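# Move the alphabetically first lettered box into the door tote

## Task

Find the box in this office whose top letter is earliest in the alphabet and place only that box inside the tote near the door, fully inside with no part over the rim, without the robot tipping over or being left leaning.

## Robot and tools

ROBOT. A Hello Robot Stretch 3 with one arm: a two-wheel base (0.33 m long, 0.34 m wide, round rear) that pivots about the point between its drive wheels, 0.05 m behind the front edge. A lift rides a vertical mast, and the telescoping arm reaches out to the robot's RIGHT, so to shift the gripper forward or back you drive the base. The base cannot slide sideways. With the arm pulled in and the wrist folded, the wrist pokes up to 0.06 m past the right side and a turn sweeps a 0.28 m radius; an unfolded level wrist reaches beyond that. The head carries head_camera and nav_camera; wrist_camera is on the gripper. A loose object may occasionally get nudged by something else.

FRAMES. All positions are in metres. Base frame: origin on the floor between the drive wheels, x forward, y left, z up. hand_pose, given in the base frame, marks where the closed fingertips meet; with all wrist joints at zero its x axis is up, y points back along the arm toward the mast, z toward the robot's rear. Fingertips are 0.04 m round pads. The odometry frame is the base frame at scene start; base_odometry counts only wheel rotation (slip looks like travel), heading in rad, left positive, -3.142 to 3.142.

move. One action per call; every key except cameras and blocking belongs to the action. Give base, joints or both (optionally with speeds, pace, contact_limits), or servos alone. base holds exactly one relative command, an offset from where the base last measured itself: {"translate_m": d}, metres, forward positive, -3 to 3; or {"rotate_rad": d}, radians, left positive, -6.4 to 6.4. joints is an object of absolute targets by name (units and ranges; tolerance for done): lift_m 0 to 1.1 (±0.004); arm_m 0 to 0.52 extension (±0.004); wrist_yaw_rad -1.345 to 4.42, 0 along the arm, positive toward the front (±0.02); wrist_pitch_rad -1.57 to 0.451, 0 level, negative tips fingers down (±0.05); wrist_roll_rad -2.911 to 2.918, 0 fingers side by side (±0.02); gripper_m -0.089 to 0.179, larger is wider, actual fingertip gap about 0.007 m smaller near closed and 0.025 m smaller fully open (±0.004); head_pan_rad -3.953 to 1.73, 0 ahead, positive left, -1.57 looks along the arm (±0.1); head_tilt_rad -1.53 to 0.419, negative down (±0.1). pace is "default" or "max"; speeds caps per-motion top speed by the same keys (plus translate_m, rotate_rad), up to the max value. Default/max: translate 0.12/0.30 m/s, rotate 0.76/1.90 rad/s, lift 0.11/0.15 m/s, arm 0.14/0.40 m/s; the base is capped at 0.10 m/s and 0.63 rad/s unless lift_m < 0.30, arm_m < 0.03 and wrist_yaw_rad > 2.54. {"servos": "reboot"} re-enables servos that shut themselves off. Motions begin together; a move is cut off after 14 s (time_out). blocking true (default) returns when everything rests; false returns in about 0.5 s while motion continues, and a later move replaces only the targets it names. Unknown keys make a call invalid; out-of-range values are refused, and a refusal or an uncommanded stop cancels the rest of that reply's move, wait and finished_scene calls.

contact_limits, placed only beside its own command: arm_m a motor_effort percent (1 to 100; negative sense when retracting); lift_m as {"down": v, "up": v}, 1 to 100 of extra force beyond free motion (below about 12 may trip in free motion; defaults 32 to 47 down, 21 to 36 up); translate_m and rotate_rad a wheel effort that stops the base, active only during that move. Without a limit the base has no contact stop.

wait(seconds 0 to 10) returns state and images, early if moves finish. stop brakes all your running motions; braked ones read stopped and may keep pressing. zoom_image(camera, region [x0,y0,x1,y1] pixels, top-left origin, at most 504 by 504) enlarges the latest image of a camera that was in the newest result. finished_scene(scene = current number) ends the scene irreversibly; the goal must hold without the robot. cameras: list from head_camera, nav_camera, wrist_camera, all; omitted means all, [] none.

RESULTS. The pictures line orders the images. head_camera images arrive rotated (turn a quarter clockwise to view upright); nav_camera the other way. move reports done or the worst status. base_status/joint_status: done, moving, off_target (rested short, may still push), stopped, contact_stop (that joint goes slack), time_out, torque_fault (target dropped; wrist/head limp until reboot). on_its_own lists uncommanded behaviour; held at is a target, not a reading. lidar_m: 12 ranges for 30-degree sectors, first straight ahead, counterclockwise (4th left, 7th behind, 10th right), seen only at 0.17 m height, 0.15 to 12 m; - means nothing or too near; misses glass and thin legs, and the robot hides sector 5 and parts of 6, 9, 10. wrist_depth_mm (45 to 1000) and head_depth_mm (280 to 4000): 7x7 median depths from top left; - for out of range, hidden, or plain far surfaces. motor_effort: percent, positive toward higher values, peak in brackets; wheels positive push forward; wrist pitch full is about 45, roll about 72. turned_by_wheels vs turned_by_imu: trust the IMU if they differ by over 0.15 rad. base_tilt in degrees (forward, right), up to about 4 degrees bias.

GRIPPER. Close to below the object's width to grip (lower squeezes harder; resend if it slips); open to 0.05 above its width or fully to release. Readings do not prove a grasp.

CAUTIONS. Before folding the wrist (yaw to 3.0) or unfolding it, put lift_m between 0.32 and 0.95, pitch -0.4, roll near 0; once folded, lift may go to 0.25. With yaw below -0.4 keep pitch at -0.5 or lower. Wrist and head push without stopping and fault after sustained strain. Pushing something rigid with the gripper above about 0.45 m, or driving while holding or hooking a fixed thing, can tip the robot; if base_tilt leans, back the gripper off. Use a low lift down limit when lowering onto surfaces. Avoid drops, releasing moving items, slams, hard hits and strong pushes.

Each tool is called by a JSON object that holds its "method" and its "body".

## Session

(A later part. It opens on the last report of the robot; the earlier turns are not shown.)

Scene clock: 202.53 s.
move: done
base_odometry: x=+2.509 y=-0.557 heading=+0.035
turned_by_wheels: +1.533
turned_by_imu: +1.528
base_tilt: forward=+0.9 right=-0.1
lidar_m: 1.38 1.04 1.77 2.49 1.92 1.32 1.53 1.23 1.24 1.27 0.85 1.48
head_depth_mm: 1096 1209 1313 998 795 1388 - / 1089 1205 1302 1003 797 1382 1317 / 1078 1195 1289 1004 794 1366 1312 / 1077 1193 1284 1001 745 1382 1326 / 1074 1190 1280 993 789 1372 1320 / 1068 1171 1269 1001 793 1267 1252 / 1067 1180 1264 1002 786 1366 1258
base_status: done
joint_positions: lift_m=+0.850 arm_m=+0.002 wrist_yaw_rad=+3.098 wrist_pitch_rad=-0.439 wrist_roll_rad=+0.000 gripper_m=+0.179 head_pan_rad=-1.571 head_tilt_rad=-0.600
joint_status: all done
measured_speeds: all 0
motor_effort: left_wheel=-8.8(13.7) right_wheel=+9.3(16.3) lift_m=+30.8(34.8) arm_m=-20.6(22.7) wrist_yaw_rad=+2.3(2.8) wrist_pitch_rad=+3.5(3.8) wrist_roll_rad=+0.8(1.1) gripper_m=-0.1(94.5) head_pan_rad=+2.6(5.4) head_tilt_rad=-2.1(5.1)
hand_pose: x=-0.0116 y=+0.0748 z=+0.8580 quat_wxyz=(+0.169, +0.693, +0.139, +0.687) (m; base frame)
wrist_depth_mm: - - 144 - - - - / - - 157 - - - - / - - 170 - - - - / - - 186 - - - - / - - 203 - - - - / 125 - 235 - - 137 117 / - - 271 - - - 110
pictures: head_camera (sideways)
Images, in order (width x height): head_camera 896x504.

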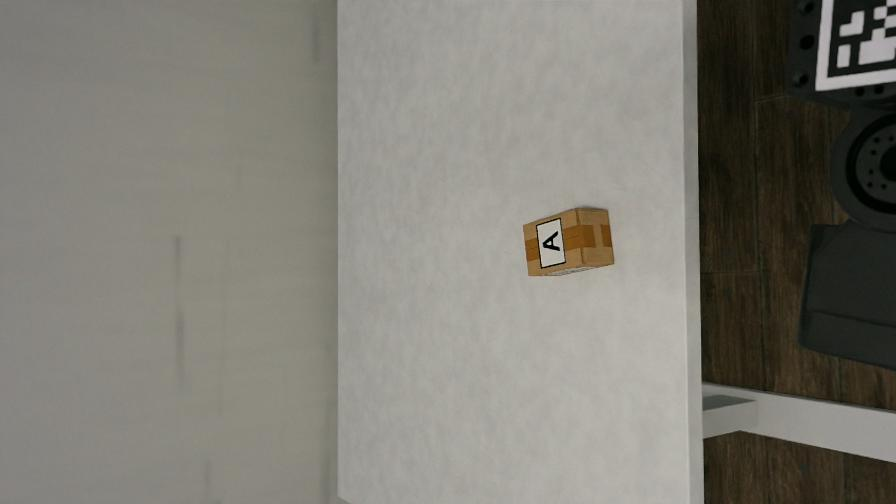

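{"method": "move", "body": {"base": {"translate_m": 0.035}, "joints": {"wrist_yaw_rad": 0.142, "wrist_pitch_rad": -0.415}, "pace": "max", "cameras": []}}

{"method": "move", "body": {"joints": {"arm_m": 0.246, "lift_m": 0.828}, "speeds": {"arm_m": 0.22, "lift_m": 0.15}, "cameras": ["wrist_camera", "head_camera"]}}

Scene clock: 216.00 s.
move: done
base_odometry: x=+2.544 y=-0.556 heading=+0.035
turned_by_wheels: +0.000
turned_by_imu: +0.001
base_tilt: forward=+0.9 right=-0.1
lidar_m: 1.34 1.02 1.72 2.49 2.52 1.35 1.54 1.26 1.27 1.27 0.83 1.45
head_depth_mm: 1099 1210 1298 1009 797 1382 - / 1087 1196 1287 1005 794 707 1327 / 1086 1185 1284 1001 748 335 314 / 1082 1188 1287 1001 768 671 328 / 1075 1180 1269 1000 792 707 1242 / 1066 1180 1265 996 786 687 1235 / 1066 1175 1270 996 790 704 1264
base_status: done
joint_positions: lift_m=+0.850 arm_m=+0.002 wrist_yaw_rad=+0.145 wrist_pitch_rad=-0.435 wrist_roll_rad=+0.000 gripper_m=+0.179 head_pan_rad=-1.570 head_tilt_rad=-0.600
joint_status: all done
measured_speeds: all 0
motor_effort: left_wheel=+1.4(7.5) right_wheel=+8.5(14.3) lift_m=+27.4(29.0) arm_m=-17.6(19.1) wrist_yaw_rad=-2.1(6.4) wrist_pitch_rad=+3.5(7.2) wrist_roll_rad=+0.8(1.0) gripper_m=+0.4(1.4) head_pan_rad=+3.6(4.3) head_tilt_rad=-2.3(3.8)
hand_pose: x=+0.0106 y=-0.3666 z=+0.8588 quat_wxyz=(+0.700, +0.203, -0.677, -0.103) (m; base frame)
wrist_depth_mm: - - - - - - - / - - - - - - - / - - - - - - - / - - - 391 391 - - / - - - - - - - / - 122 - - - - 114 / - - - - - - 107
pictures: none
No camera images: "cameras" was empty.

Scene clock: 218.93 s.
move: done
base_odometry: x=+2.544 y=-0.556 heading=+0.035
turned_by_wheels: +0.000
turned_by_imu: +0.000
base_tilt: forward=+1.0 right=-0.3
lidar_m: 1.34 1.01 1.72 2.49 2.52 1.35 1.54 1.26 1.27 1.27 0.83 1.45
head_depth_mm: 1098 1206 1303 971 357 317 1261 / 1088 1189 1288 429 422 1375 1275 / 1078 1190 1290 525 445 1377 1254 / 1072 1191 1281 999 747 1373 1260 / 1068 1186 1277 1007 788 1374 1266 / 1072 1175 1266 997 785 707 1226 / 1061 1173 1269 988 790 705 1261
base_status: not commanded
joint_positions: lift_m=+0.828 arm_m=+0.246 wrist_yaw_rad=+0.145 wrist_pitch_rad=-0.435 wrist_roll_rad=+0.000 gripper_m=+0.179 head_pan_rad=-1.570 head_tilt_rad=-0.600
joint_status: all done
measured_speeds: all 0
motor_effort: left_wheel=+1.5(1.7) right_wheel=+8.6(8.9) lift_m=+23.8(26.6) arm_m=+23.4(24.9) wrist_yaw_rad=-1.9(2.6) wrist_pitch_rad=+3.6(3.9) wrist_roll_rad=+0.9(1.0) gripper_m=-0.3(1.5) head_pan_rad=+3.0(4.5) head_tilt_rad=-2.2(3.4)
hand_pose: x=+0.0106 y=-0.6109 z=+0.8369 quat_wxyz=(+0.700, +0.202, -0.677, -0.103) (m; base frame)
wrist_depth_mm: - - - - - - - / - - - - - - - / - - - - - - - / - - - - - - - / - - - - - - - / - 121 - - - - 113 / - - - 201 202 - 107
pictures: head_camera (sideways), wrist_camera
Images, in order (width x height): head_camera 896x504, wrist_camera 644x364.

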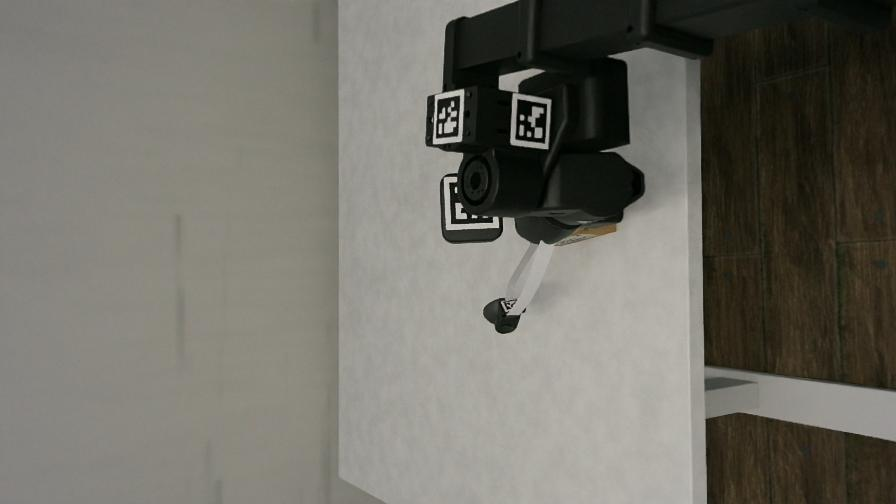

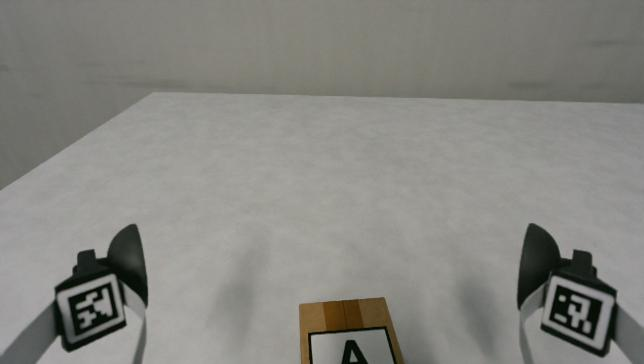

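{"method": "move", "body": {"joints": {"lift_m": 0.736}, "speeds": {"lift_m": 0.1}, "contact_limits": {"lift_m": {"down": 14}}, "cameras": []}}

{"method": "move", "body": {"joints": {"gripper_m": 0.03}, "cameras": ["wrist_camera"]}}

{"method": "move", "body": {"joints": {"lift_m": 0.82}, "pace": "max", "cameras": ["wrist_camera", "head_camera"]}}

Scene clock: 239.83 s.
move: done
base_odometry: x=+2.544 y=-0.556 heading=+0.035
turned_by_wheels: +0.000
turned_by_imu: +0.001
base_tilt: forward=+1.0 right=-0.1
lidar_m: 1.34 1.02 1.72 2.49 2.53 1.35 1.53 1.26 1.27 1.27 0.83 1.45
head_depth_mm: 1092 1208 1304 1008 772 388 337 / 1089 1192 1282 1002 482 477 1235 / 1078 1187 1287 1004 482 501 1264 / 1081 1183 1285 1000 727 1372 1254 / 1079 1176 1278 1002 767 1375 1254 / 1070 1182 1273 998 788 705 1244 / 1073 1166 1264 999 787 706 1255
base_status: not commanded
joint_positions: lift_m=+0.736 arm_m=+0.246 wrist_yaw_rad=+0.145 wrist_pitch_rad=-0.435 wrist_roll_rad=+0.000 gripper_m=+0.179 head_pan_rad=-1.570 head_tilt_rad=-0.600
joint_status: all done
measured_speeds: all 0
motor_effort: left_wheel=+1.4(1.7) right_wheel=+8.1(9.0) lift_m=+19.4(27.8) arm_m=+22.3(22.7) wrist_yaw_rad=-2.2(2.5) wrist_pitch_rad=+3.4(3.7) wrist_roll_rad=+0.8(1.0) gripper_m=+0.1(1.0) head_pan_rad=+2.3(3.9) head_tilt_rad=-1.4(3.0)
contact_limits: lift_m down 14 (down: maximum 72; up: maximum 65)
hand_pose: x=+0.0106 y=-0.6109 z=+0.7449 quat_wxyz=(+0.700, +0.202, -0.677, -0.102) (m; base frame)
wrist_depth_mm: - - - - - - - / - - - - - - - / - - - - - - - / - - - 173 - - - / - - - 146 146 - - / - 121 - 122 122 - 114 / - - - - 108 - 106
pictures: none
No camera images: "cameras" was empty.

Scene clock: 241.87 s.
move: done
base_odometry: x=+2.544 y=-0.556 heading=+0.035
turned_by_wheels: +0.000
turned_by_imu: +0.000
base_tilt: forward=+1.0 right=-0.2
lidar_m: 1.34 1.01 1.72 2.49 2.52 1.35 1.53 1.26 1.27 1.27 0.83 1.44
head_depth_mm: 1093 1204 1295 1007 770 388 337 / 1083 1201 1301 1004 483 475 1241 / 1081 1197 1291 1002 482 503 1258 / 1078 1181 1274 998 729 1364 1265 / 1067 1180 1276 999 786 1378 1262 / 1071 1179 1274 1002 787 708 1232 / 1064 1180 1260 995 790 705 1253
base_status: not commanded
joint_positions: lift_m=+0.736 arm_m=+0.246 wrist_yaw_rad=+0.144 wrist_pitch_rad=-0.435 wrist_roll_rad=+0.000 gripper_m=+0.031 head_pan_rad=-1.570 head_tilt_rad=-0.600
joint_status: all done
measured_speeds: all 0
motor_effort: left_wheel=+1.5(1.6) right_wheel=+8.4(8.9) lift_m=+19.8(20.2) arm_m=+21.9(22.5) wrist_yaw_rad=-1.0(2.2) wrist_pitch_rad=+3.5(3.8) wrist_roll_rad=+0.8(0.9) gripper_m=-27.3(98.8) head_pan_rad=+2.6(4.0) head_tilt_rad=-1.2(2.7)
contact_limits: lift_m down 14 (down: maximum 72; up: maximum 65)
hand_pose: x=+0.0103 y=-0.6109 z=+0.7449 quat_wxyz=(+0.700, +0.202, -0.677, -0.103) (m; base frame)
wrist_depth_mm: - - - - - - - / - - - - - - - / - - - - - - - / - - - 173 - - - / - - 148 146 146 - - / - - 126 122 126 119 - / - - 117 116 111 - -
pictures: wrist_camera
Images, in order (width x height): wrist_camera 644x364.

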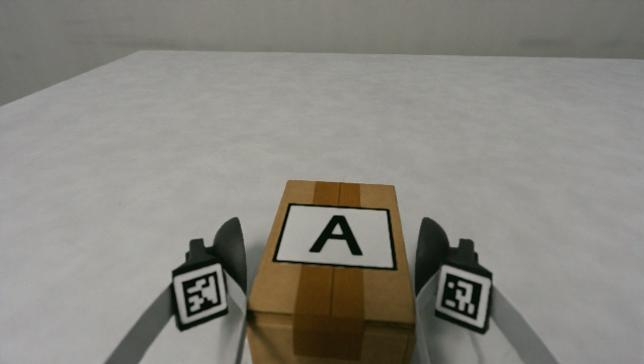

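Scene clock: 243.20 s.
move: done
base_odometry: x=+2.544 y=-0.556 heading=+0.035
turned_by_wheels: +0.000
turned_by_imu: +0.000
base_tilt: forward=+0.7 right=-0.2
lidar_m: 1.34 1.02 1.72 2.49 2.53 1.35 1.53 1.26 1.27 1.26 0.83 1.44
head_depth_mm: 1095 1207 1295 1008 365 313 1269 / 1094 1196 1290 450 424 1381 1263 / 1085 1200 1289 998 448 1386 1262 / 1090 1184 1277 1002 746 1374 1263 / 1072 1175 1274 992 791 1369 1275 / 1065 1182 1275 997 790 705 1234 / 1067 1173 1256 992 786 706 1249
base_status: not commanded
joint_positions: lift_m=+0.820 arm_m=+0.246 wrist_yaw_rad=+0.144 wrist_pitch_rad=-0.438 wrist_roll_rad=+0.000 gripper_m=+0.034 head_pan_rad=-1.570 head_tilt_rad=-0.600
joint_status: all done
measured_speeds: all 0
motor_effort: left_wheel=+1.4(1.6) right_wheel=+8.4(8.9) lift_m=+31.4(34.0) arm_m=+21.2(22.0) wrist_yaw_rad=-0.7(1.4) wrist_pitch_rad=+4.1(4.3) wrist_roll_rad=+0.8(1.1) gripper_m=-12.5(27.1) head_pan_rad=+1.7(3.7) head_tilt_rad=-1.5(2.1)
hand_pose: x=+0.0102 y=-0.6105 z=+0.8282 quat_wxyz=(+0.700, +0.203, -0.677, -0.104) (m; base frame)
wrist_depth_mm: - - - - - - - / - - - - - - - / - - - - - - - / - - - - - - - / - - 148 - - - - / - - 127 141 131 119 - / - 96 113 112 109 - -
pictures: head_camera (sideways), wrist_camera
Images, in order (width x height): head_camera 896x504, wrist_camera 644x364.

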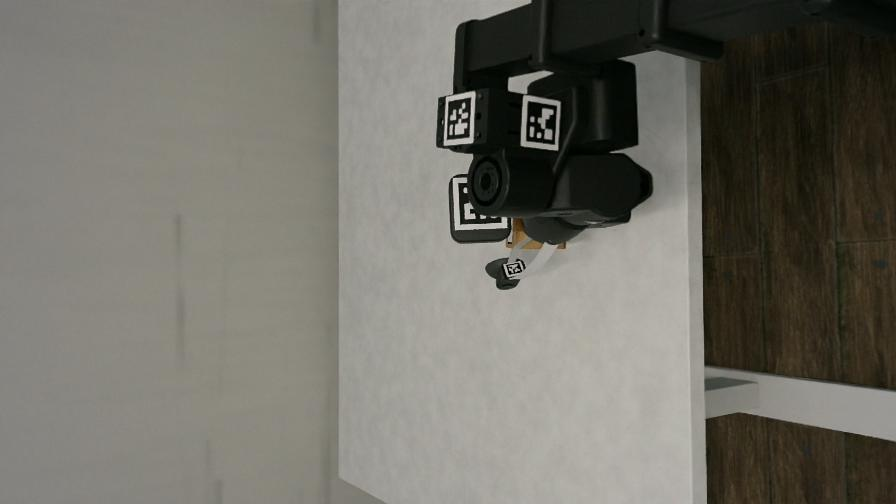

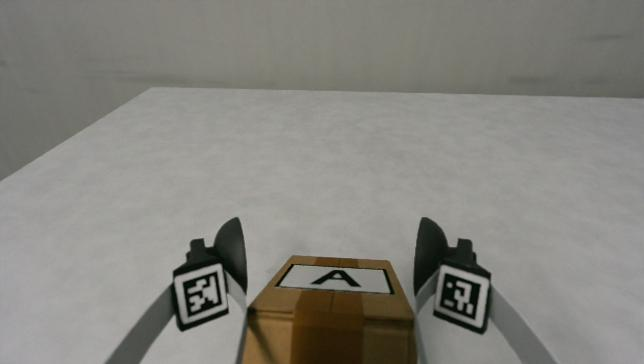

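{"method": "move", "body": {"joints": {"arm_m": 0.0, "gripper_m": 0.02}, "speeds": {"arm_m": 0.3}, "cameras": []}}

{"method": "move", "body": {"joints": {"wrist_yaw_rad": 2.6}, "cameras": []}}

{"method": "move", "body": {"base": {"rotate_rad": -1.014}, "joints": {"lift_m": 0.29}, "pace": "max", "cameras": []}}

{"method": "move", "body": {"base": {"translate_m": -2.19}, "joints": {"head_pan_rad": -3.0, "head_tilt_rad": -0.4}, "pace": "max", "contact_limits": {"translate_m": 40}, "cameras": ["nav_camera", "wrist_camera"]}}

{"method": "move", "body": {"base": {"rotate_rad": 1.116}, "pace": "max", "cameras": []}}

{"method": "move", "body": {"base": {"translate_m": -1.25}, "joints": {"head_pan_rad": -1.57, "head_tilt_rad": -0.9}, "pace": "max", "contact_limits": {"translate_m": 40}, "cameras": []}}

{"method": "move", "body": {"base": {"rotate_rad": -1.634}, "pace": "max", "cameras": ["head_camera", "nav_camera"]}}

Scene clock: 260.77 s.
move: off_target
base_odometry: x=+2.544 y=-0.556 heading=+0.035
turned_by_wheels: +0.000
turned_by_imu: +0.001
base_tilt: forward=+1.0 right=-0.2
lidar_m: 1.34 1.01 1.72 2.49 2.52 1.35 1.54 1.26 1.27 1.27 0.83 1.45
head_depth_mm: 1090 1208 1302 1009 795 1381 1299 / 1086 1197 1293 1007 793 1392 1294 / 1081 1183 1280 1007 793 517 332 / 1079 1186 1280 1003 791 674 333 / 1077 1185 1274 998 792 688 1255 / 1069 1177 1267 999 789 705 1228 / 1064 1170 1264 991 787 706 1253
base_status: not commanded
joint_positions: lift_m=+0.820 arm_m=+0.002 wrist_yaw_rad=+0.144 wrist_pitch_rad=-0.438 wrist_roll_rad=+0.000 gripper_m=+0.024 head_pan_rad=-1.570 head_tilt_rad=-0.600
joint_status: gripper_m off_target (ended at +0.024, target +0.020); the others done
joint sent to its limit — arm_m, lower limit.
measured_speeds: all 0
motor_effort: left_wheel=+1.6(1.7) right_wheel=+8.3(9.0) lift_m=+21.4(26.3) arm_m=-21.9(25.3) wrist_yaw_rad=-0.4(1.5) wrist_pitch_rad=+4.0(4.5) wrist_roll_rad=+0.8(1.1) gripper_m=-16.3(88.2) head_pan_rad=+2.4(3.4) head_tilt_rad=-1.4(2.1)
hand_pose: x=+0.0102 y=-0.3663 z=+0.8282 quat_wxyz=(+0.700, +0.203, -0.677, -0.104) (m; base frame)
wrist_depth_mm: - - - - - - - / - - - - - - - / - - - - - - - / - - - - - - - / - - 148 - - - - / - - 127 141 132 122 - / - 928 113 112 110 963 -
pictures: none
No camera images: "cameras" was empty.

Scene clock: 263.00 s.
move: done
base_odometry: x=+2.544 y=-0.556 heading=+0.035
turned_by_wheels: +0.000
turned_by_imu: +0.000
base_tilt: forward=+0.9 right=-0.2
lidar_m: 1.34 1.01 1.72 2.49 2.52 1.35 1.53 1.26 1.27 1.27 0.83 1.45
head_depth_mm: 1092 1208 1301 1007 790 1383 1288 / 1085 1200 1292 999 792 1376 1295 / 1082 1196 1277 1000 791 1367 1265 / 1078 1191 1284 998 791 1371 307 / 1072 1179 1271 1000 790 1368 1262 / 1058 1173 1262 999 788 706 1239 / 1063 1174 1274 995 789 707 1255
base_status: not commanded
joint_positions: lift_m=+0.820 arm_m=+0.002 wrist_yaw_rad=+2.597 wrist_pitch_rad=-0.438 wrist_roll_rad=+0.000 gripper_m=+0.024 head_pan_rad=-1.570 head_tilt_rad=-0.600
joint_status: all done
measured_speeds: all 0
motor_effort: left_wheel=+1.5(1.7) right_wheel=+8.5(8.8) lift_m=+20.2(21.5) arm_m=-20.9(22.4) wrist_yaw_rad=+3.4(7.6) wrist_pitch_rad=+4.2(4.5) wrist_roll_rad=+0.9(1.0) gripper_m=-15.3(16.6) head_pan_rad=+2.4(3.6) head_tilt_rad=-1.0(1.9)
hand_pose: x=+0.0937 y=+0.0429 z=+0.8282 quat_wxyz=(+0.334, +0.706, -0.037, +0.624) (m; base frame)
wrist_depth_mm: - - - - - - - / - - - - - - - / - - - - - - - / - - - - - - - / - - - - - - - / - - 127 140 132 - - / 205 908 113 112 110 946 -
pictures: none
No camera images: "cameras" was empty.

Scene clock: 267.33 s.
move: done
base_odometry: x=+2.544 y=-0.556 heading=-0.978
turned_by_wheels: -1.013
turned_by_imu: -1.009
base_tilt: forward=+0.9 right=+0.0
lidar_m: 0.83 1.42 1.34 1.01 1.79 2.49 1.94 1.35 1.48 1.26 1.34 1.26
head_depth_mm: 1058 1143 1356 1506 1694 1485 1257 / 1509 1344 1580 1486 1633 1480 1266 / 1584 1742 1814 2060 1728 1484 1269 / 1649 1824 1357 1899 1779 1462 1260 / 1725 1896 1356 998 1698 1474 1268 / 1605 1701 1347 997 869 1464 1255 / 1453 1569 1354 995 789 1440 1255
base_status: done
joint_positions: lift_m=+0.290 arm_m=+0.002 wrist_yaw_rad=+2.597 wrist_pitch_rad=-0.439 wrist_roll_rad=+0.000 gripper_m=+0.024 head_pan_rad=-1.570 head_tilt_rad=-0.600
joint_status: all done
measured_speeds: all 0
motor_effort: left_wheel=+10.7(16.1) right_wheel=-9.6(13.6) lift_m=+21.1(22.9) arm_m=-17.4(22.5) wrist_yaw_rad=+3.1(3.9) wrist_pitch_rad=+4.3(4.6) wrist_roll_rad=+1.0(1.1) gripper_m=-15.0(16.6) head_pan_rad=+2.2(3.6) head_tilt_rad=-0.3(2.0)
hand_pose: x=+0.0936 y=+0.0428 z=+0.2979 quat_wxyz=(+0.334, +0.706, -0.037, +0.623) (m; base frame)
wrist_depth_mm: - - - - - - - / - - - - - - - / - - - - - - - / 746 765 781 754 761 770 763 / 607 612 606 608 643 606 605 / 518 510 127 141 131 496 515 / 208 261 113 112 111 426 444
pictures: none
No camera images: "cameras" was empty.

Scene clock: 276.10 s.
move: done
base_odometry: x=+1.321 y=+1.261 heading=-0.978
turned_by_wheels: +0.000
turned_by_imu: +0.004
base_tilt: forward=+1.1 right=-0.3
lidar_m: 2.99 2.37 1.85 0.83 0.57 0.54 0.55 0.72 1.63 0.64 0.50 1.32
head_depth_mm: 469 494 521 554 588 630 677 / 497 527 558 594 636 683 738 / 531 562 599 642 690 750 816 / 569 608 648 699 758 827 908 / 611 659 708 769 837 923 1026 / 662 715 777 849 938 1041 1180 / 725 787 863 951 1061 1198 1325
base_status: done
joint_positions: lift_m=+0.290 arm_m=+0.002 wrist_yaw_rad=+2.597 wrist_pitch_rad=-0.439 wrist_roll_rad=+0.000 gripper_m=+0.024 head_pan_rad=-3.000 head_tilt_rad=-0.399
joint_status: all done
measured_speeds: all 0
motor_effort: left_wheel=-4.7(12.3) right_wheel=+1.1(19.3) lift_m=+21.0(21.3) arm_m=-2.3(17.6) wrist_yaw_rad=+2.7(3.8) wrist_pitch_rad=+4.4(4.7) wrist_roll_rad=+1.0(1.2) gripper_m=-15.5(16.6) head_pan_rad=+2.2(5.1) head_tilt_rad=+2.1(5.1)
contact_limits: translate_m 40 (maximum 100)
hand_pose: x=+0.0935 y=+0.0428 z=+0.2979 quat_wxyz=(+0.334, +0.706, -0.037, +0.623) (m; base frame)
wrist_depth_mm: - - - - - - - / - - - - - - - / - - - - - - - / 722 748 753 746 745 767 755 / 609 609 611 609 640 609 605 / 511 516 127 141 132 495 515 / 208 260 113 112 110 428 441
pictures: nav_camera (sideways), wrist_camera
Images, in order (width x height): nav_camera 672x504, wrist_camera 644x364.

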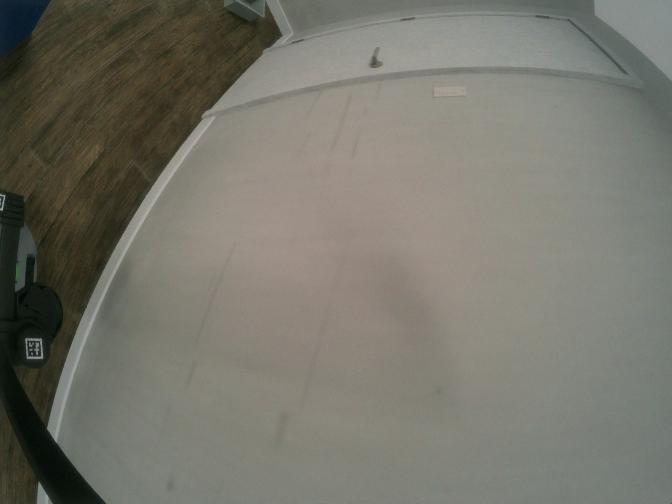

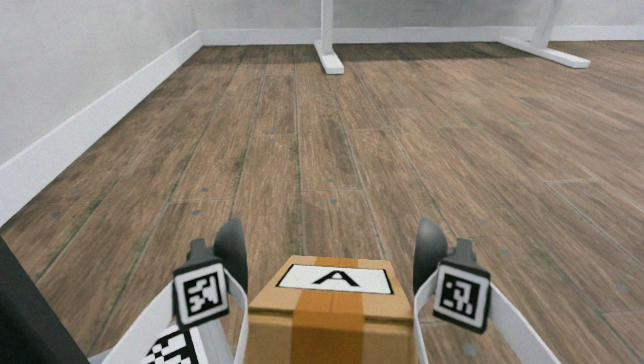

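Scene clock: 277.93 s.
move: done
base_odometry: x=+1.321 y=+1.261 heading=+0.137
turned_by_wheels: +1.116
turned_by_imu: +1.112
base_tilt: forward=+1.1 right=-0.3
lidar_m: 1.85 0.78 0.56 0.54 0.56 0.76 1.98 0.60 0.50 1.33 3.00 2.36
head_depth_mm: 2063 2184 2340 2537 2293 1786 1446 / 2106 2238 2417 2609 2189 1782 1443 / 2157 2289 2417 2660 2277 1773 1449 / 2186 2318 2505 2707 2300 1765 1441 / 2186 2400 2516 2762 2269 1769 1433 / 2245 2433 2628 2815 2289 1756 1432 / 2300 2442 2693 2825 2006 952 988
base_status: done
joint_positions: lift_m=+0.290 arm_m=+0.002 wrist_yaw_rad=+2.597 wrist_pitch_rad=-0.439 wrist_roll_rad=+0.000 gripper_m=+0.024 head_pan_rad=-3.000 head_tilt_rad=-0.399
joint_status: not commanded
measured_speeds: all 0
motor_effort: left_wheel=-6.7(17.4) right_wheel=+7.9(16.3) lift_m=+20.5(21.0) arm_m=-8.3(8.3) wrist_yaw_rad=+2.6(3.6) wrist_pitch_rad=+4.5(4.7) wrist_roll_rad=+0.8(1.0) gripper_m=-15.9(16.6) head_pan_rad=+2.4(4.2) head_tilt_rad=+2.1(3.8)
hand_pose: x=+0.0935 y=+0.0428 z=+0.2979 quat_wxyz=(+0.334, +0.706, -0.037, +0.623) (m; base frame)
wrist_depth_mm: - - - - - - - / - - - - - - - / - - - - 877 - - / - - - 716 744 745 752 / - 589 612 614 648 610 607 / 507 507 127 140 131 501 509 / 208 261 113 113 110 431 443
pictures: none
No camera images: "cameras" was empty.

Scene clock: 283.47 s.
move: done
base_odometry: x=+0.083 y=+1.090 heading=+0.137
turned_by_wheels: +0.000
turned_by_imu: +0.003
base_tilt: forward=+0.9 right=-0.2
lidar_m: 2.12 0.76 0.55 0.50 0.53 0.72 1.22 1.27 1.72 2.05 0.73 0.67
head_depth_mm: 2835 2255 1887 1612 1416 1259 1131 / 2838 2261 1873 1619 1408 1252 1129 / 2697 2268 1885 1619 1415 1269 683 / 2620 2295 1898 1633 1419 1256 747 / 2648 2268 1884 1621 1422 1259 1128 / 1849 1915 1797 1622 1422 1258 1140 / 1346 1373 1402 1432 1393 1261 1136
base_status: done
joint_positions: lift_m=+0.290 arm_m=+0.002 wrist_yaw_rad=+2.597 wrist_pitch_rad=-0.439 wrist_roll_rad=+0.000 gripper_m=+0.024 head_pan_rad=-1.569 head_tilt_rad=-0.901
joint_status: all done
measured_speeds: all 0
motor_effort: left_wheel=-7.0(16.9) right_wheel=+0.9(12.2) lift_m=+20.5(21.0) arm_m=-20.5(22.3) wrist_yaw_rad=+2.7(3.5) wrist_pitch_rad=+4.3(4.7) wrist_roll_rad=+0.9(1.1) gripper_m=-15.1(16.5) head_pan_rad=-2.6(5.2) head_tilt_rad=-4.7(6.7)
contact_limits: translate_m 40 (maximum 100)
hand_pose: x=+0.0935 y=+0.0428 z=+0.2979 quat_wxyz=(+0.334, +0.706, -0.037, +0.623) (m; base frame)
wrist_depth_mm: - - - - - - - / 423 - - - - - - / 466 - - - - - - / - - - 720 756 758 751 / 514 567 582 607 633 611 614 / 503 515 126 140 131 500 519 / 208 264 113 112 110 426 444
pictures: none
No camera images: "cameras" was empty.

Scene clock: 285.60 s.
move: done
base_odometry: x=+0.083 y=+1.090 heading=-1.497
turned_by_wheels: -1.634
turned_by_imu: -1.627
base_tilt: forward=+0.9 right=-0.2
lidar_m: 2.48 0.77 0.67 2.60 0.80 0.56 0.50 0.52 0.69 1.22 1.25 1.64
head_depth_mm: 1123 1288 1538 1593 1419 1259 1133 / 1118 1310 1551 1633 1412 1268 1130 / 1125 1307 1541 1548 1390 1253 683 / 1132 1301 1561 1627 1380 1269 742 / 1123 1307 1560 1602 1426 1256 1131 / 1135 1308 1564 1618 1409 1257 1134 / 1138 1312 1561 1619 1429 1255 1140
base_status: done
joint_positions: lift_m=+0.290 arm_m=+0.002 wrist_yaw_rad=+2.597 wrist_pitch_rad=-0.439 wrist_roll_rad=+0.000 gripper_m=+0.024 head_pan_rad=-1.570 head_tilt_rad=-0.901
joint_status: not commanded
measured_speeds: all 0
motor_effort: left_wheel=+9.0(18.3) right_wheel=-9.7(16.4) lift_m=+20.9(21.1) arm_m=-21.5(22.5) wrist_yaw_rad=+2.4(3.6) wrist_pitch_rad=+4.3(4.5) wrist_roll_rad=+0.8(1.1) gripper_m=-15.0(16.5) head_pan_rad=-2.1(4.6) head_tilt_rad=-2.6(4.4)
hand_pose: x=+0.0935 y=+0.0428 z=+0.2979 quat_wxyz=(+0.334, +0.706, -0.037, +0.623) (m; base frame)
wrist_depth_mm: - - - 651 - - - / - - - 685 - - - / - - - 796 912 - - / 759 762 756 753 747 759 741 / 608 608 607 611 639 610 613 / 512 514 127 140 131 494 512 / 208 261 113 112 110 433 442
pictures: head_camera (sideways), nav_camera (sideways)
Images, in order (width x height): head_camera 896x504, nav_camera 672x504.

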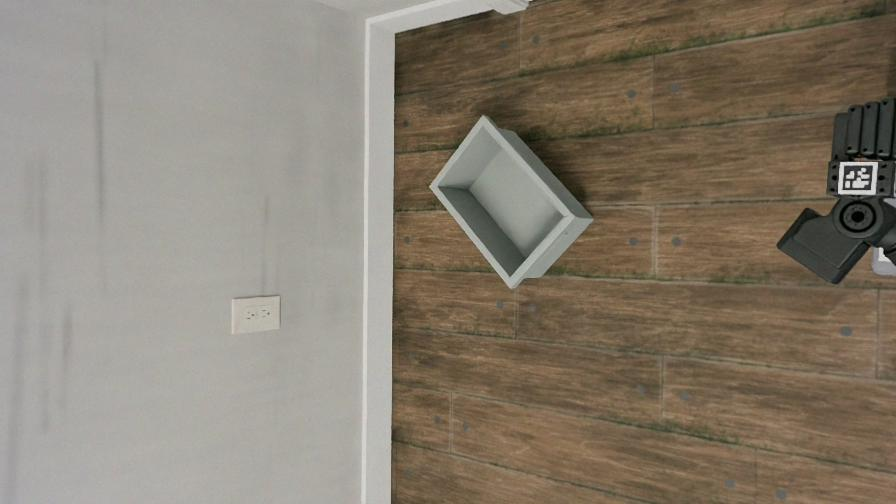

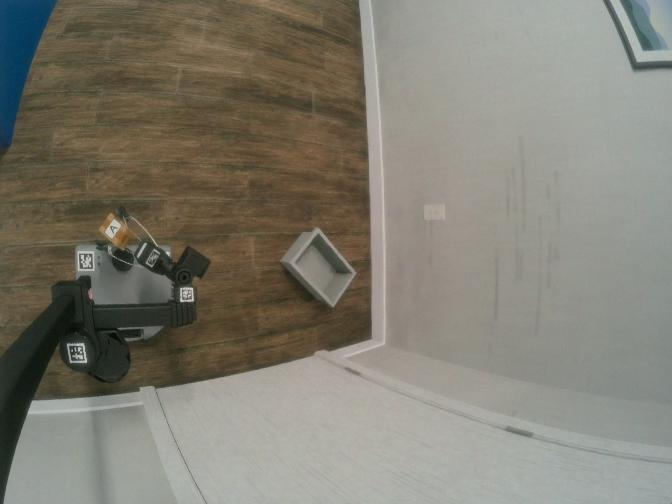

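{"method": "move", "body": {"base": {"translate_m": -0.029}, "joints": {"lift_m": 0.4}, "pace": "max", "cameras": []}}

{"method": "move", "body": {"joints": {"wrist_yaw_rad": 0.0}, "cameras": []}}

{"method": "move", "body": {"joints": {"arm_m": 0.493, "wrist_pitch_rad": -0.65, "lift_m": 0.3}, "speeds": {"arm_m": 0.25, "lift_m": 0.15}, "cameras": ["head_camera"]}}

{"method": "move", "body": {"joints": {"lift_m": 0.11}, "speeds": {"lift_m": 0.14}, "cameras": []}}

{"method": "move", "body": {"joints": {"lift_m": 0.086}, "speeds": {"lift_m": 0.04}, "contact_limits": {"lift_m": {"down": 14}}, "cameras": ["head_camera", "wrist_camera"]}}

Scene clock: 305.40 s.
move: done
base_odometry: x=+0.081 y=+1.119 heading=-1.496
turned_by_wheels: +0.000
turned_by_imu: +0.001
base_tilt: forward=+1.0 right=+0.0
lidar_m: 2.48 0.77 0.69 2.46 0.76 0.53 0.47 0.50 0.65 1.22 1.25 1.64
head_depth_mm: 1123 1296 1517 1550 1421 1263 1130 / 1119 1305 1558 1623 1419 1263 580 / 1126 1301 1563 1568 1404 1254 595 / 1129 1301 1553 1619 1385 1259 648 / 1127 1305 1567 1626 1428 1264 1133 / 1131 1311 1572 1643 1412 1257 1134 / 1141 1314 1581 1618 1428 1263 1140
base_status: done
joint_positions: lift_m=+0.400 arm_m=+0.002 wrist_yaw_rad=+2.598 wrist_pitch_rad=-0.440 wrist_roll_rad=+0.000 gripper_m=+0.024 head_pan_rad=-1.570 head_tilt_rad=-0.901
joint_status: all done
measured_speeds: all 0
motor_effort: left_wheel=+3.4(7.7) right_wheel=-6.2(15.4) lift_m=+31.0(34.3) arm_m=-18.1(19.5) wrist_yaw_rad=+2.7(3.1) wrist_pitch_rad=+4.5(4.8) wrist_roll_rad=+0.9(1.0) gripper_m=-15.7(16.6) head_pan_rad=-1.0(3.1) head_tilt_rad=-1.4(3.0)
hand_pose: x=+0.0934 y=+0.0428 z=+0.4077 quat_wxyz=(+0.334, +0.706, -0.036, +0.623) (m; base frame)
wrist_depth_mm: - - - 647 - - - / - - - 699 - - - / - - - 794 - - - / 972 927 915 890 893 955 909 / 772 778 766 763 805 761 761 / 645 646 127 140 132 630 640 / 213 518 113 112 110 527 559
pictures: none
No camera images: "cameras" was empty.

Scene clock: 307.70 s.
move: done
base_odometry: x=+0.081 y=+1.119 heading=-1.496
turned_by_wheels: +0.000
turned_by_imu: +0.000
base_tilt: forward=+1.0 right=-0.1
lidar_m: 2.48 0.77 0.69 2.46 0.76 0.53 0.47 0.50 0.65 1.22 1.25 1.65
head_depth_mm: 1122 1304 1514 1570 1412 1252 1136 / 1123 1292 1560 1619 1417 1266 579 / 1125 1301 1539 1552 1382 1218 596 / 1130 1302 1579 1610 1394 1235 1104 / 1130 1314 1583 1616 1413 1261 1135 / 1131 1314 1564 1622 1419 1264 1131 / 1139 1313 1570 1613 1418 1265 1135
base_status: not commanded
joint_positions: lift_m=+0.400 arm_m=+0.002 wrist_yaw_rad=+0.003 wrist_pitch_rad=-0.440 wrist_roll_rad=+0.000 gripper_m=+0.024 head_pan_rad=-1.570 head_tilt_rad=-0.901
joint_status: all done
measured_speeds: all 0
motor_effort: left_wheel=+3.4(3.8) right_wheel=-6.1(6.8) lift_m=+25.0(31.1) arm_m=-15.9(18.2) wrist_yaw_rad=-2.3(5.7) wrist_pitch_rad=+4.2(4.7) wrist_roll_rad=+0.8(1.0) gripper_m=-15.0(16.6) head_pan_rad=-0.9(2.9) head_tilt_rad=-1.3(2.3)
hand_pose: x=-0.0208 y=-0.3683 z=+0.4077 quat_wxyz=(+0.691, +0.156, -0.689, -0.154) (m; base frame)
wrist_depth_mm: - - 853 - - - 533 / - - - - - - - / - - - - - 622 - / 930 940 926 862 934 715 - / 761 775 157 - 795 743 - / 646 636 127 140 131 611 529 / 567 524 113 112 110 522 503
pictures: none
No camera images: "cameras" was empty.

Scene clock: 311.73 s.
move: done
base_odometry: x=+0.081 y=+1.119 heading=-1.496
turned_by_wheels: +0.000
turned_by_imu: +0.001
base_tilt: forward=+0.9 right=-0.3
lidar_m: 2.48 0.77 0.69 2.46 0.76 0.53 0.47 0.49 0.65 1.22 1.25 1.64
head_depth_mm: 1126 1302 1495 1552 1411 1257 1133 / 1125 1289 1543 1613 1394 1213 700 / 1123 1307 1550 1009 1361 1230 1118 / 1126 1307 1562 1621 1395 1260 1142 / 1122 1306 1564 1606 1422 1250 1127 / 1130 1318 1556 1621 1413 1255 1134 / 1133 1314 1566 1636 1407 1262 1135
base_status: not commanded
joint_positions: lift_m=+0.300 arm_m=+0.493 wrist_yaw_rad=+0.003 wrist_pitch_rad=-0.669 wrist_roll_rad=+0.000 gripper_m=+0.024 head_pan_rad=-1.570 head_tilt_rad=-0.901
joint_status: all done
measured_speeds: all 0
motor_effort: left_wheel=+3.5(3.8) right_wheel=-6.6(6.9) lift_m=+21.7(23.3) arm_m=+22.8(25.8) wrist_yaw_rad=-1.7(2.3) wrist_pitch_rad=+3.3(7.2) wrist_roll_rad=+0.6(1.1) gripper_m=-15.0(16.5) head_pan_rad=-1.9(3.3) head_tilt_rad=+0.6(2.2)
hand_pose: x=-0.0210 y=-0.8240 z=+0.2609 quat_wxyz=(+0.668, +0.233, -0.667, -0.232) (m; base frame)
wrist_depth_mm: - - - - - - - / - - - - - - - / - - - - - 609 - / 548 549 549 551 562 553 491 / 484 485 484 374 474 485 468 / 427 429 126 139 131 419 426 / 392 114 115 112 109 271 379
pictures: head_camera (sideways)
Images, in order (width x height): head_camera 896x504.

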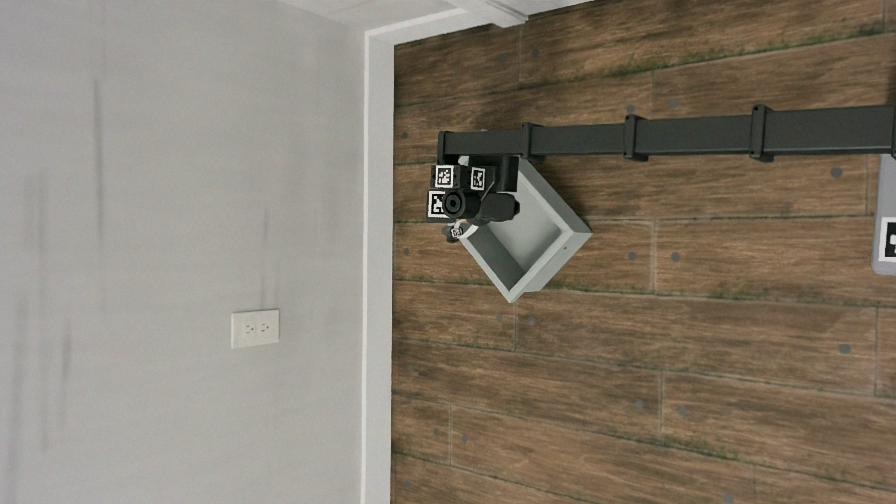

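Scene clock: 314.07 s.
move: done
base_odometry: x=+0.081 y=+1.119 heading=-1.496
turned_by_wheels: +0.000
turned_by_imu: +0.000
base_tilt: forward=+1.0 right=-0.2
lidar_m: 2.47 0.77 0.69 2.46 0.76 0.53 0.47 0.49 0.65 1.22 1.25 1.65
head_depth_mm: 1119 1303 1519 1550 1422 1256 1132 / 1123 1303 1554 1635 1415 1255 1116 / 1123 1310 1544 1554 1113 1216 1103 / 1129 1305 1552 1600 1377 1259 1130 / 1135 1304 1550 1620 1414 1263 1134 / 1133 1316 1566 1619 1418 1261 1134 / 1136 1318 1560 1625 1416 1263 1135
base_status: not commanded
joint_positions: lift_m=+0.110 arm_m=+0.493 wrist_yaw_rad=+0.006 wrist_pitch_rad=-0.654 wrist_roll_rad=-0.005 gripper_m=+0.024 head_pan_rad=-1.570 head_tilt_rad=-0.900
joint_status: all done
measured_speeds: all 0
motor_effort: left_wheel=+3.4(3.7) right_wheel=-6.7(7.1) lift_m=+20.2(21.7) arm_m=+20.0(22.6) wrist_yaw_rad=-4.7(5.8) wrist_pitch_rad=+0.7(3.7) wrist_roll_rad=+2.4(2.9) gripper_m=-16.8(16.8) head_pan_rad=-1.2(2.6) head_tilt_rad=+0.2(1.4)
hand_pose: x=-0.0204 y=-0.8266 z=+0.0737 quat_wxyz=(+0.672, +0.230, -0.667, -0.225) (m; base frame)
wrist_depth_mm: - - - - - - 440 / 444 436 445 227 - 464 444 / 361 360 188 255 - - 377 / 140 159 207 276 - - 149 / 145 174 203 - - - 128 / 155 175 127 140 129 122 109 / 175 115 114 112 109 118 107
pictures: none
No camera images: "cameras" was empty.

Scene clock: 315.20 s.
move: contact_stop
base_odometry: x=+0.081 y=+1.119 heading=-1.496
turned_by_wheels: +0.000
turned_by_imu: +0.000
base_tilt: forward=+1.0 right=-0.2
lidar_m: 2.47 0.77 0.69 2.46 0.76 0.53 0.47 0.50 0.65 1.22 1.25 1.65
head_depth_mm: 1126 1302 1498 1544 1416 1252 1127 / 1114 1302 1537 1632 1414 1251 1133 / 1127 1306 1553 1594 1131 1215 1106 / 1136 1304 1558 1620 1367 1263 1142 / 1130 1306 1569 1615 1417 1257 1133 / 1125 1311 1566 1618 1413 1267 1126 / 1125 1322 1570 1621 1426 1258 1143
base_status: not commanded
joint_positions: lift_m=+0.092 arm_m=+0.493 wrist_yaw_rad=+0.005 wrist_pitch_rad=-0.639 wrist_roll_rad=-0.001 gripper_m=+0.024 head_pan_rad=-1.570 head_tilt_rad=-0.899
joint_status: lift_m contact_stop (moved -0.018 of -0.024)
measured_speeds: translate_m=+0.000 rotate_rad=-0.001 lift_m=+0.002 arm_m=+0.000 wrist_yaw_rad=+0.000 wrist_pitch_rad=+0.000 wrist_roll_rad=+0.000 head_pan_rad=+0.000 head_tilt_rad=+0.000
on_its_own: lift_m is slack since a contact_stop (your +0.086 is given up)
motor_effort: left_wheel=+3.4(3.9) right_wheel=-2.1(7.1) lift_m=+23.6(23.6) arm_m=+18.3(20.1) wrist_yaw_rad=-3.6(5.4) wrist_pitch_rad=-2.3(2.8) wrist_roll_rad=+1.1(2.8) gripper_m=-15.5(16.6) head_pan_rad=-1.3(2.5) head_tilt_rad=-0.2(1.5)
contact_limits: lift_m down 14 (down: maximum 72; up: maximum 65)
hand_pose: x=-0.0207 y=-0.8292 z=+0.0581 quat_wxyz=(+0.672, +0.224, -0.670, -0.221) (m; base frame)
wrist_depth_mm: - - - - - - 441 / 404 431 422 208 - 466 426 / 358 149 172 234 - - - / 128 152 190 256 - - - / 136 160 187 177 155 - 160 / 147 163 127 132 129 122 134 / 155 169 123 113 111 149 100
pictures: head_camera (sideways), wrist_camera
Images, in order (width x height): head_camera 896x504, wrist_camera 644x364.

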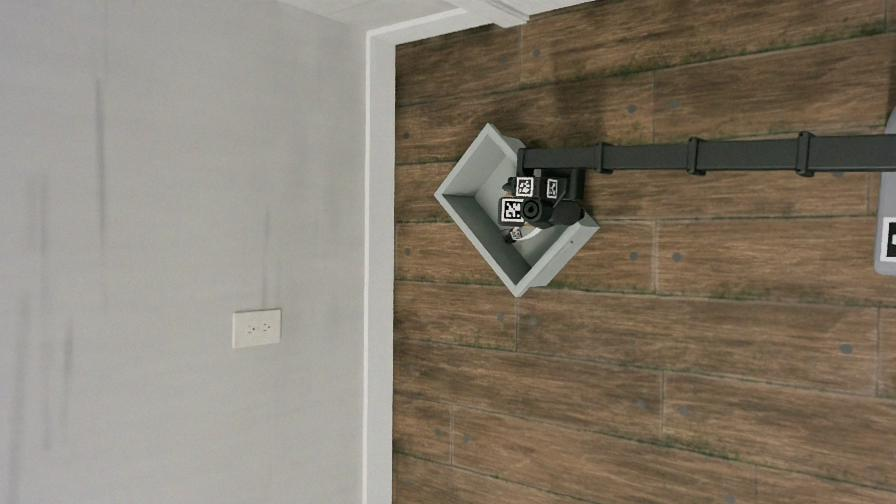

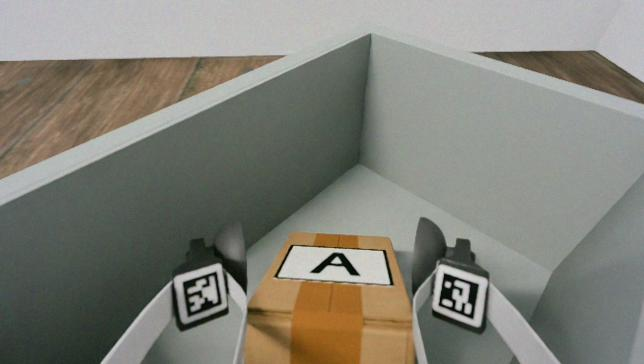

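{"method": "move", "body": {"joints": {"gripper_m": 0.112}, "cameras": []}}

{"method": "move", "body": {"joints": {"lift_m": 0.3}, "pace": "max", "cameras": ["wrist_camera", "head_camera"]}}

Scene clock: 322.53 s.
move: done
base_odometry: x=+0.081 y=+1.119 heading=-1.496
turned_by_wheels: +0.000
turned_by_imu: +0.001
base_tilt: forward=+1.0 right=-0.2
lidar_m: 2.48 0.77 0.69 2.45 0.76 0.53 0.47 0.50 0.65 1.22 1.25 1.64
head_depth_mm: 1120 1294 1497 1566 1419 1258 1137 / 1122 1298 1540 1621 1411 1254 1135 / 1118 1297 1552 1558 1137 1216 1103 / 1125 1293 1556 1628 1365 1266 1130 / 1125 1313 1553 1621 1415 1265 1140 / 1135 1303 1571 1611 1417 1263 1134 / 1136 1322 1570 1611 1417 1252 1132
base_status: not commanded
joint_positions: lift_m=+0.092 arm_m=+0.493 wrist_yaw_rad=+0.006 wrist_pitch_rad=-0.640 wrist_roll_rad=-0.003 gripper_m=+0.112 head_pan_rad=-1.570 head_tilt_rad=-0.899
joint_status: all done
measured_speeds: all 0
on_its_own: lift_m is slack since a contact_stop (your +0.086 is given up)
motor_effort: left_wheel=+3.4(3.7) right_wheel=-1.6(2.5) lift_m=+25.6(26.1) arm_m=+13.5(15.2) wrist_yaw_rad=-4.8(5.1) wrist_pitch_rad=-2.1(2.7) wrist_roll_rad=+1.5(1.9) gripper_m=+1.8(90.7) head_pan_rad=-0.9(2.1) head_tilt_rad=-2.6(3.3)
contact_limits: lift_m down 14 (down: maximum 72; up: maximum 65)
hand_pose: x=-0.0204 y=-0.8291 z=+0.0583 quat_wxyz=(+0.673, +0.225, -0.669, -0.220) (m; base frame)
wrist_depth_mm: - - - - - - 442 / 402 424 442 203 239 - 424 / 345 145 169 224 - - - / 128 147 185 250 - - - / 134 157 212 180 - - 160 / 145 150 131 162 162 120 145 / 152 184 185 145 184 122 118
pictures: none
No camera images: "cameras" was empty.

Scene clock: 324.70 s.
move: done
base_odometry: x=+0.081 y=+1.119 heading=-1.496
turned_by_wheels: +0.000
turned_by_imu: +0.000
base_tilt: forward=+0.8 right=-0.2
lidar_m: 2.48 0.76 0.69 2.46 0.76 0.53 0.47 0.50 0.65 1.22 1.25 1.65
head_depth_mm: 1121 1299 1497 1560 1416 1263 1134 / 1126 1297 1561 1619 1390 1216 698 / 1121 1303 1557 1000 1371 1238 1113 / 1123 1306 1557 1616 1393 1250 1139 / 1123 1304 1549 1625 1424 1266 1130 / 1133 1316 1564 1635 1418 1271 1136 / 1133 1312 1560 1634 1411 1255 1139
base_status: not commanded
joint_positions: lift_m=+0.300 arm_m=+0.493 wrist_yaw_rad=+0.003 wrist_pitch_rad=-0.662 wrist_roll_rad=-0.003 gripper_m=+0.112 head_pan_rad=-1.570 head_tilt_rad=-0.899
joint_status: all done
measured_speeds: all 0
motor_effort: left_wheel=+3.5(3.7) right_wheel=-1.7(2.3) lift_m=+31.0(34.1) arm_m=+11.0(13.6) wrist_yaw_rad=-1.8(5.1) wrist_pitch_rad=+2.2(2.2) wrist_roll_rad=+1.6(1.8) gripper_m=+0.3(2.1) head_pan_rad=-0.7(2.1) head_tilt_rad=-3.3(4.5)
hand_pose: x=-0.0210 y=-0.8253 z=+0.2622 quat_wxyz=(+0.670, +0.231, -0.667, -0.229) (m; base frame)
wrist_depth_mm: - - - - - - - / - - - - - - - / - - - - - 624 - / 556 555 559 555 560 558 492 / 490 489 487 406 497 486 464 / 430 124 299 372 - 127 431 / 394 124 305 345 - 116 383
pictures: head_camera (sideways), wrist_camera
Images, in order (width x height): head_camera 896x504, wrist_camera 644x364.

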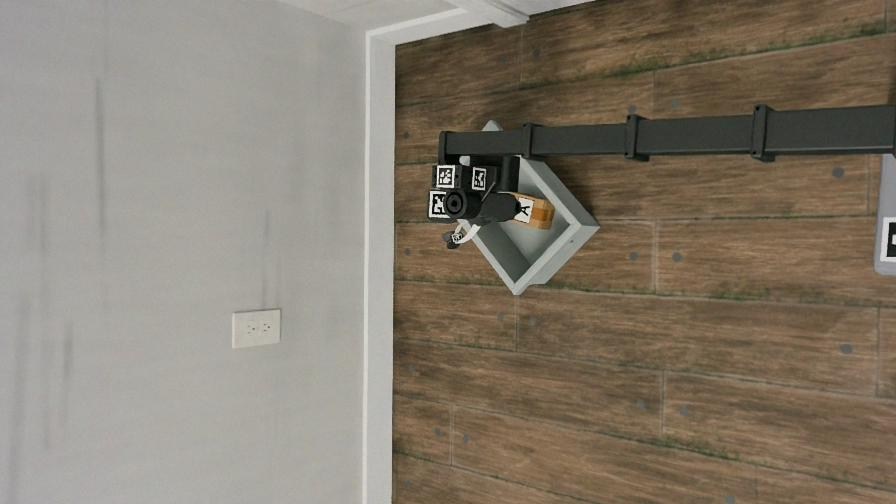

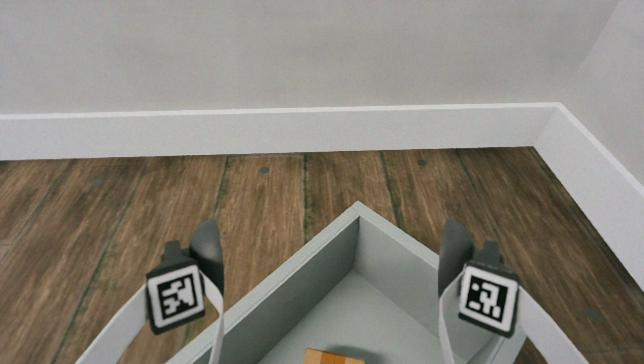

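Box A is inside the tote.

{"method": "finished_scene", "body": {"scene": 3}}

The scene is finished: the task was done.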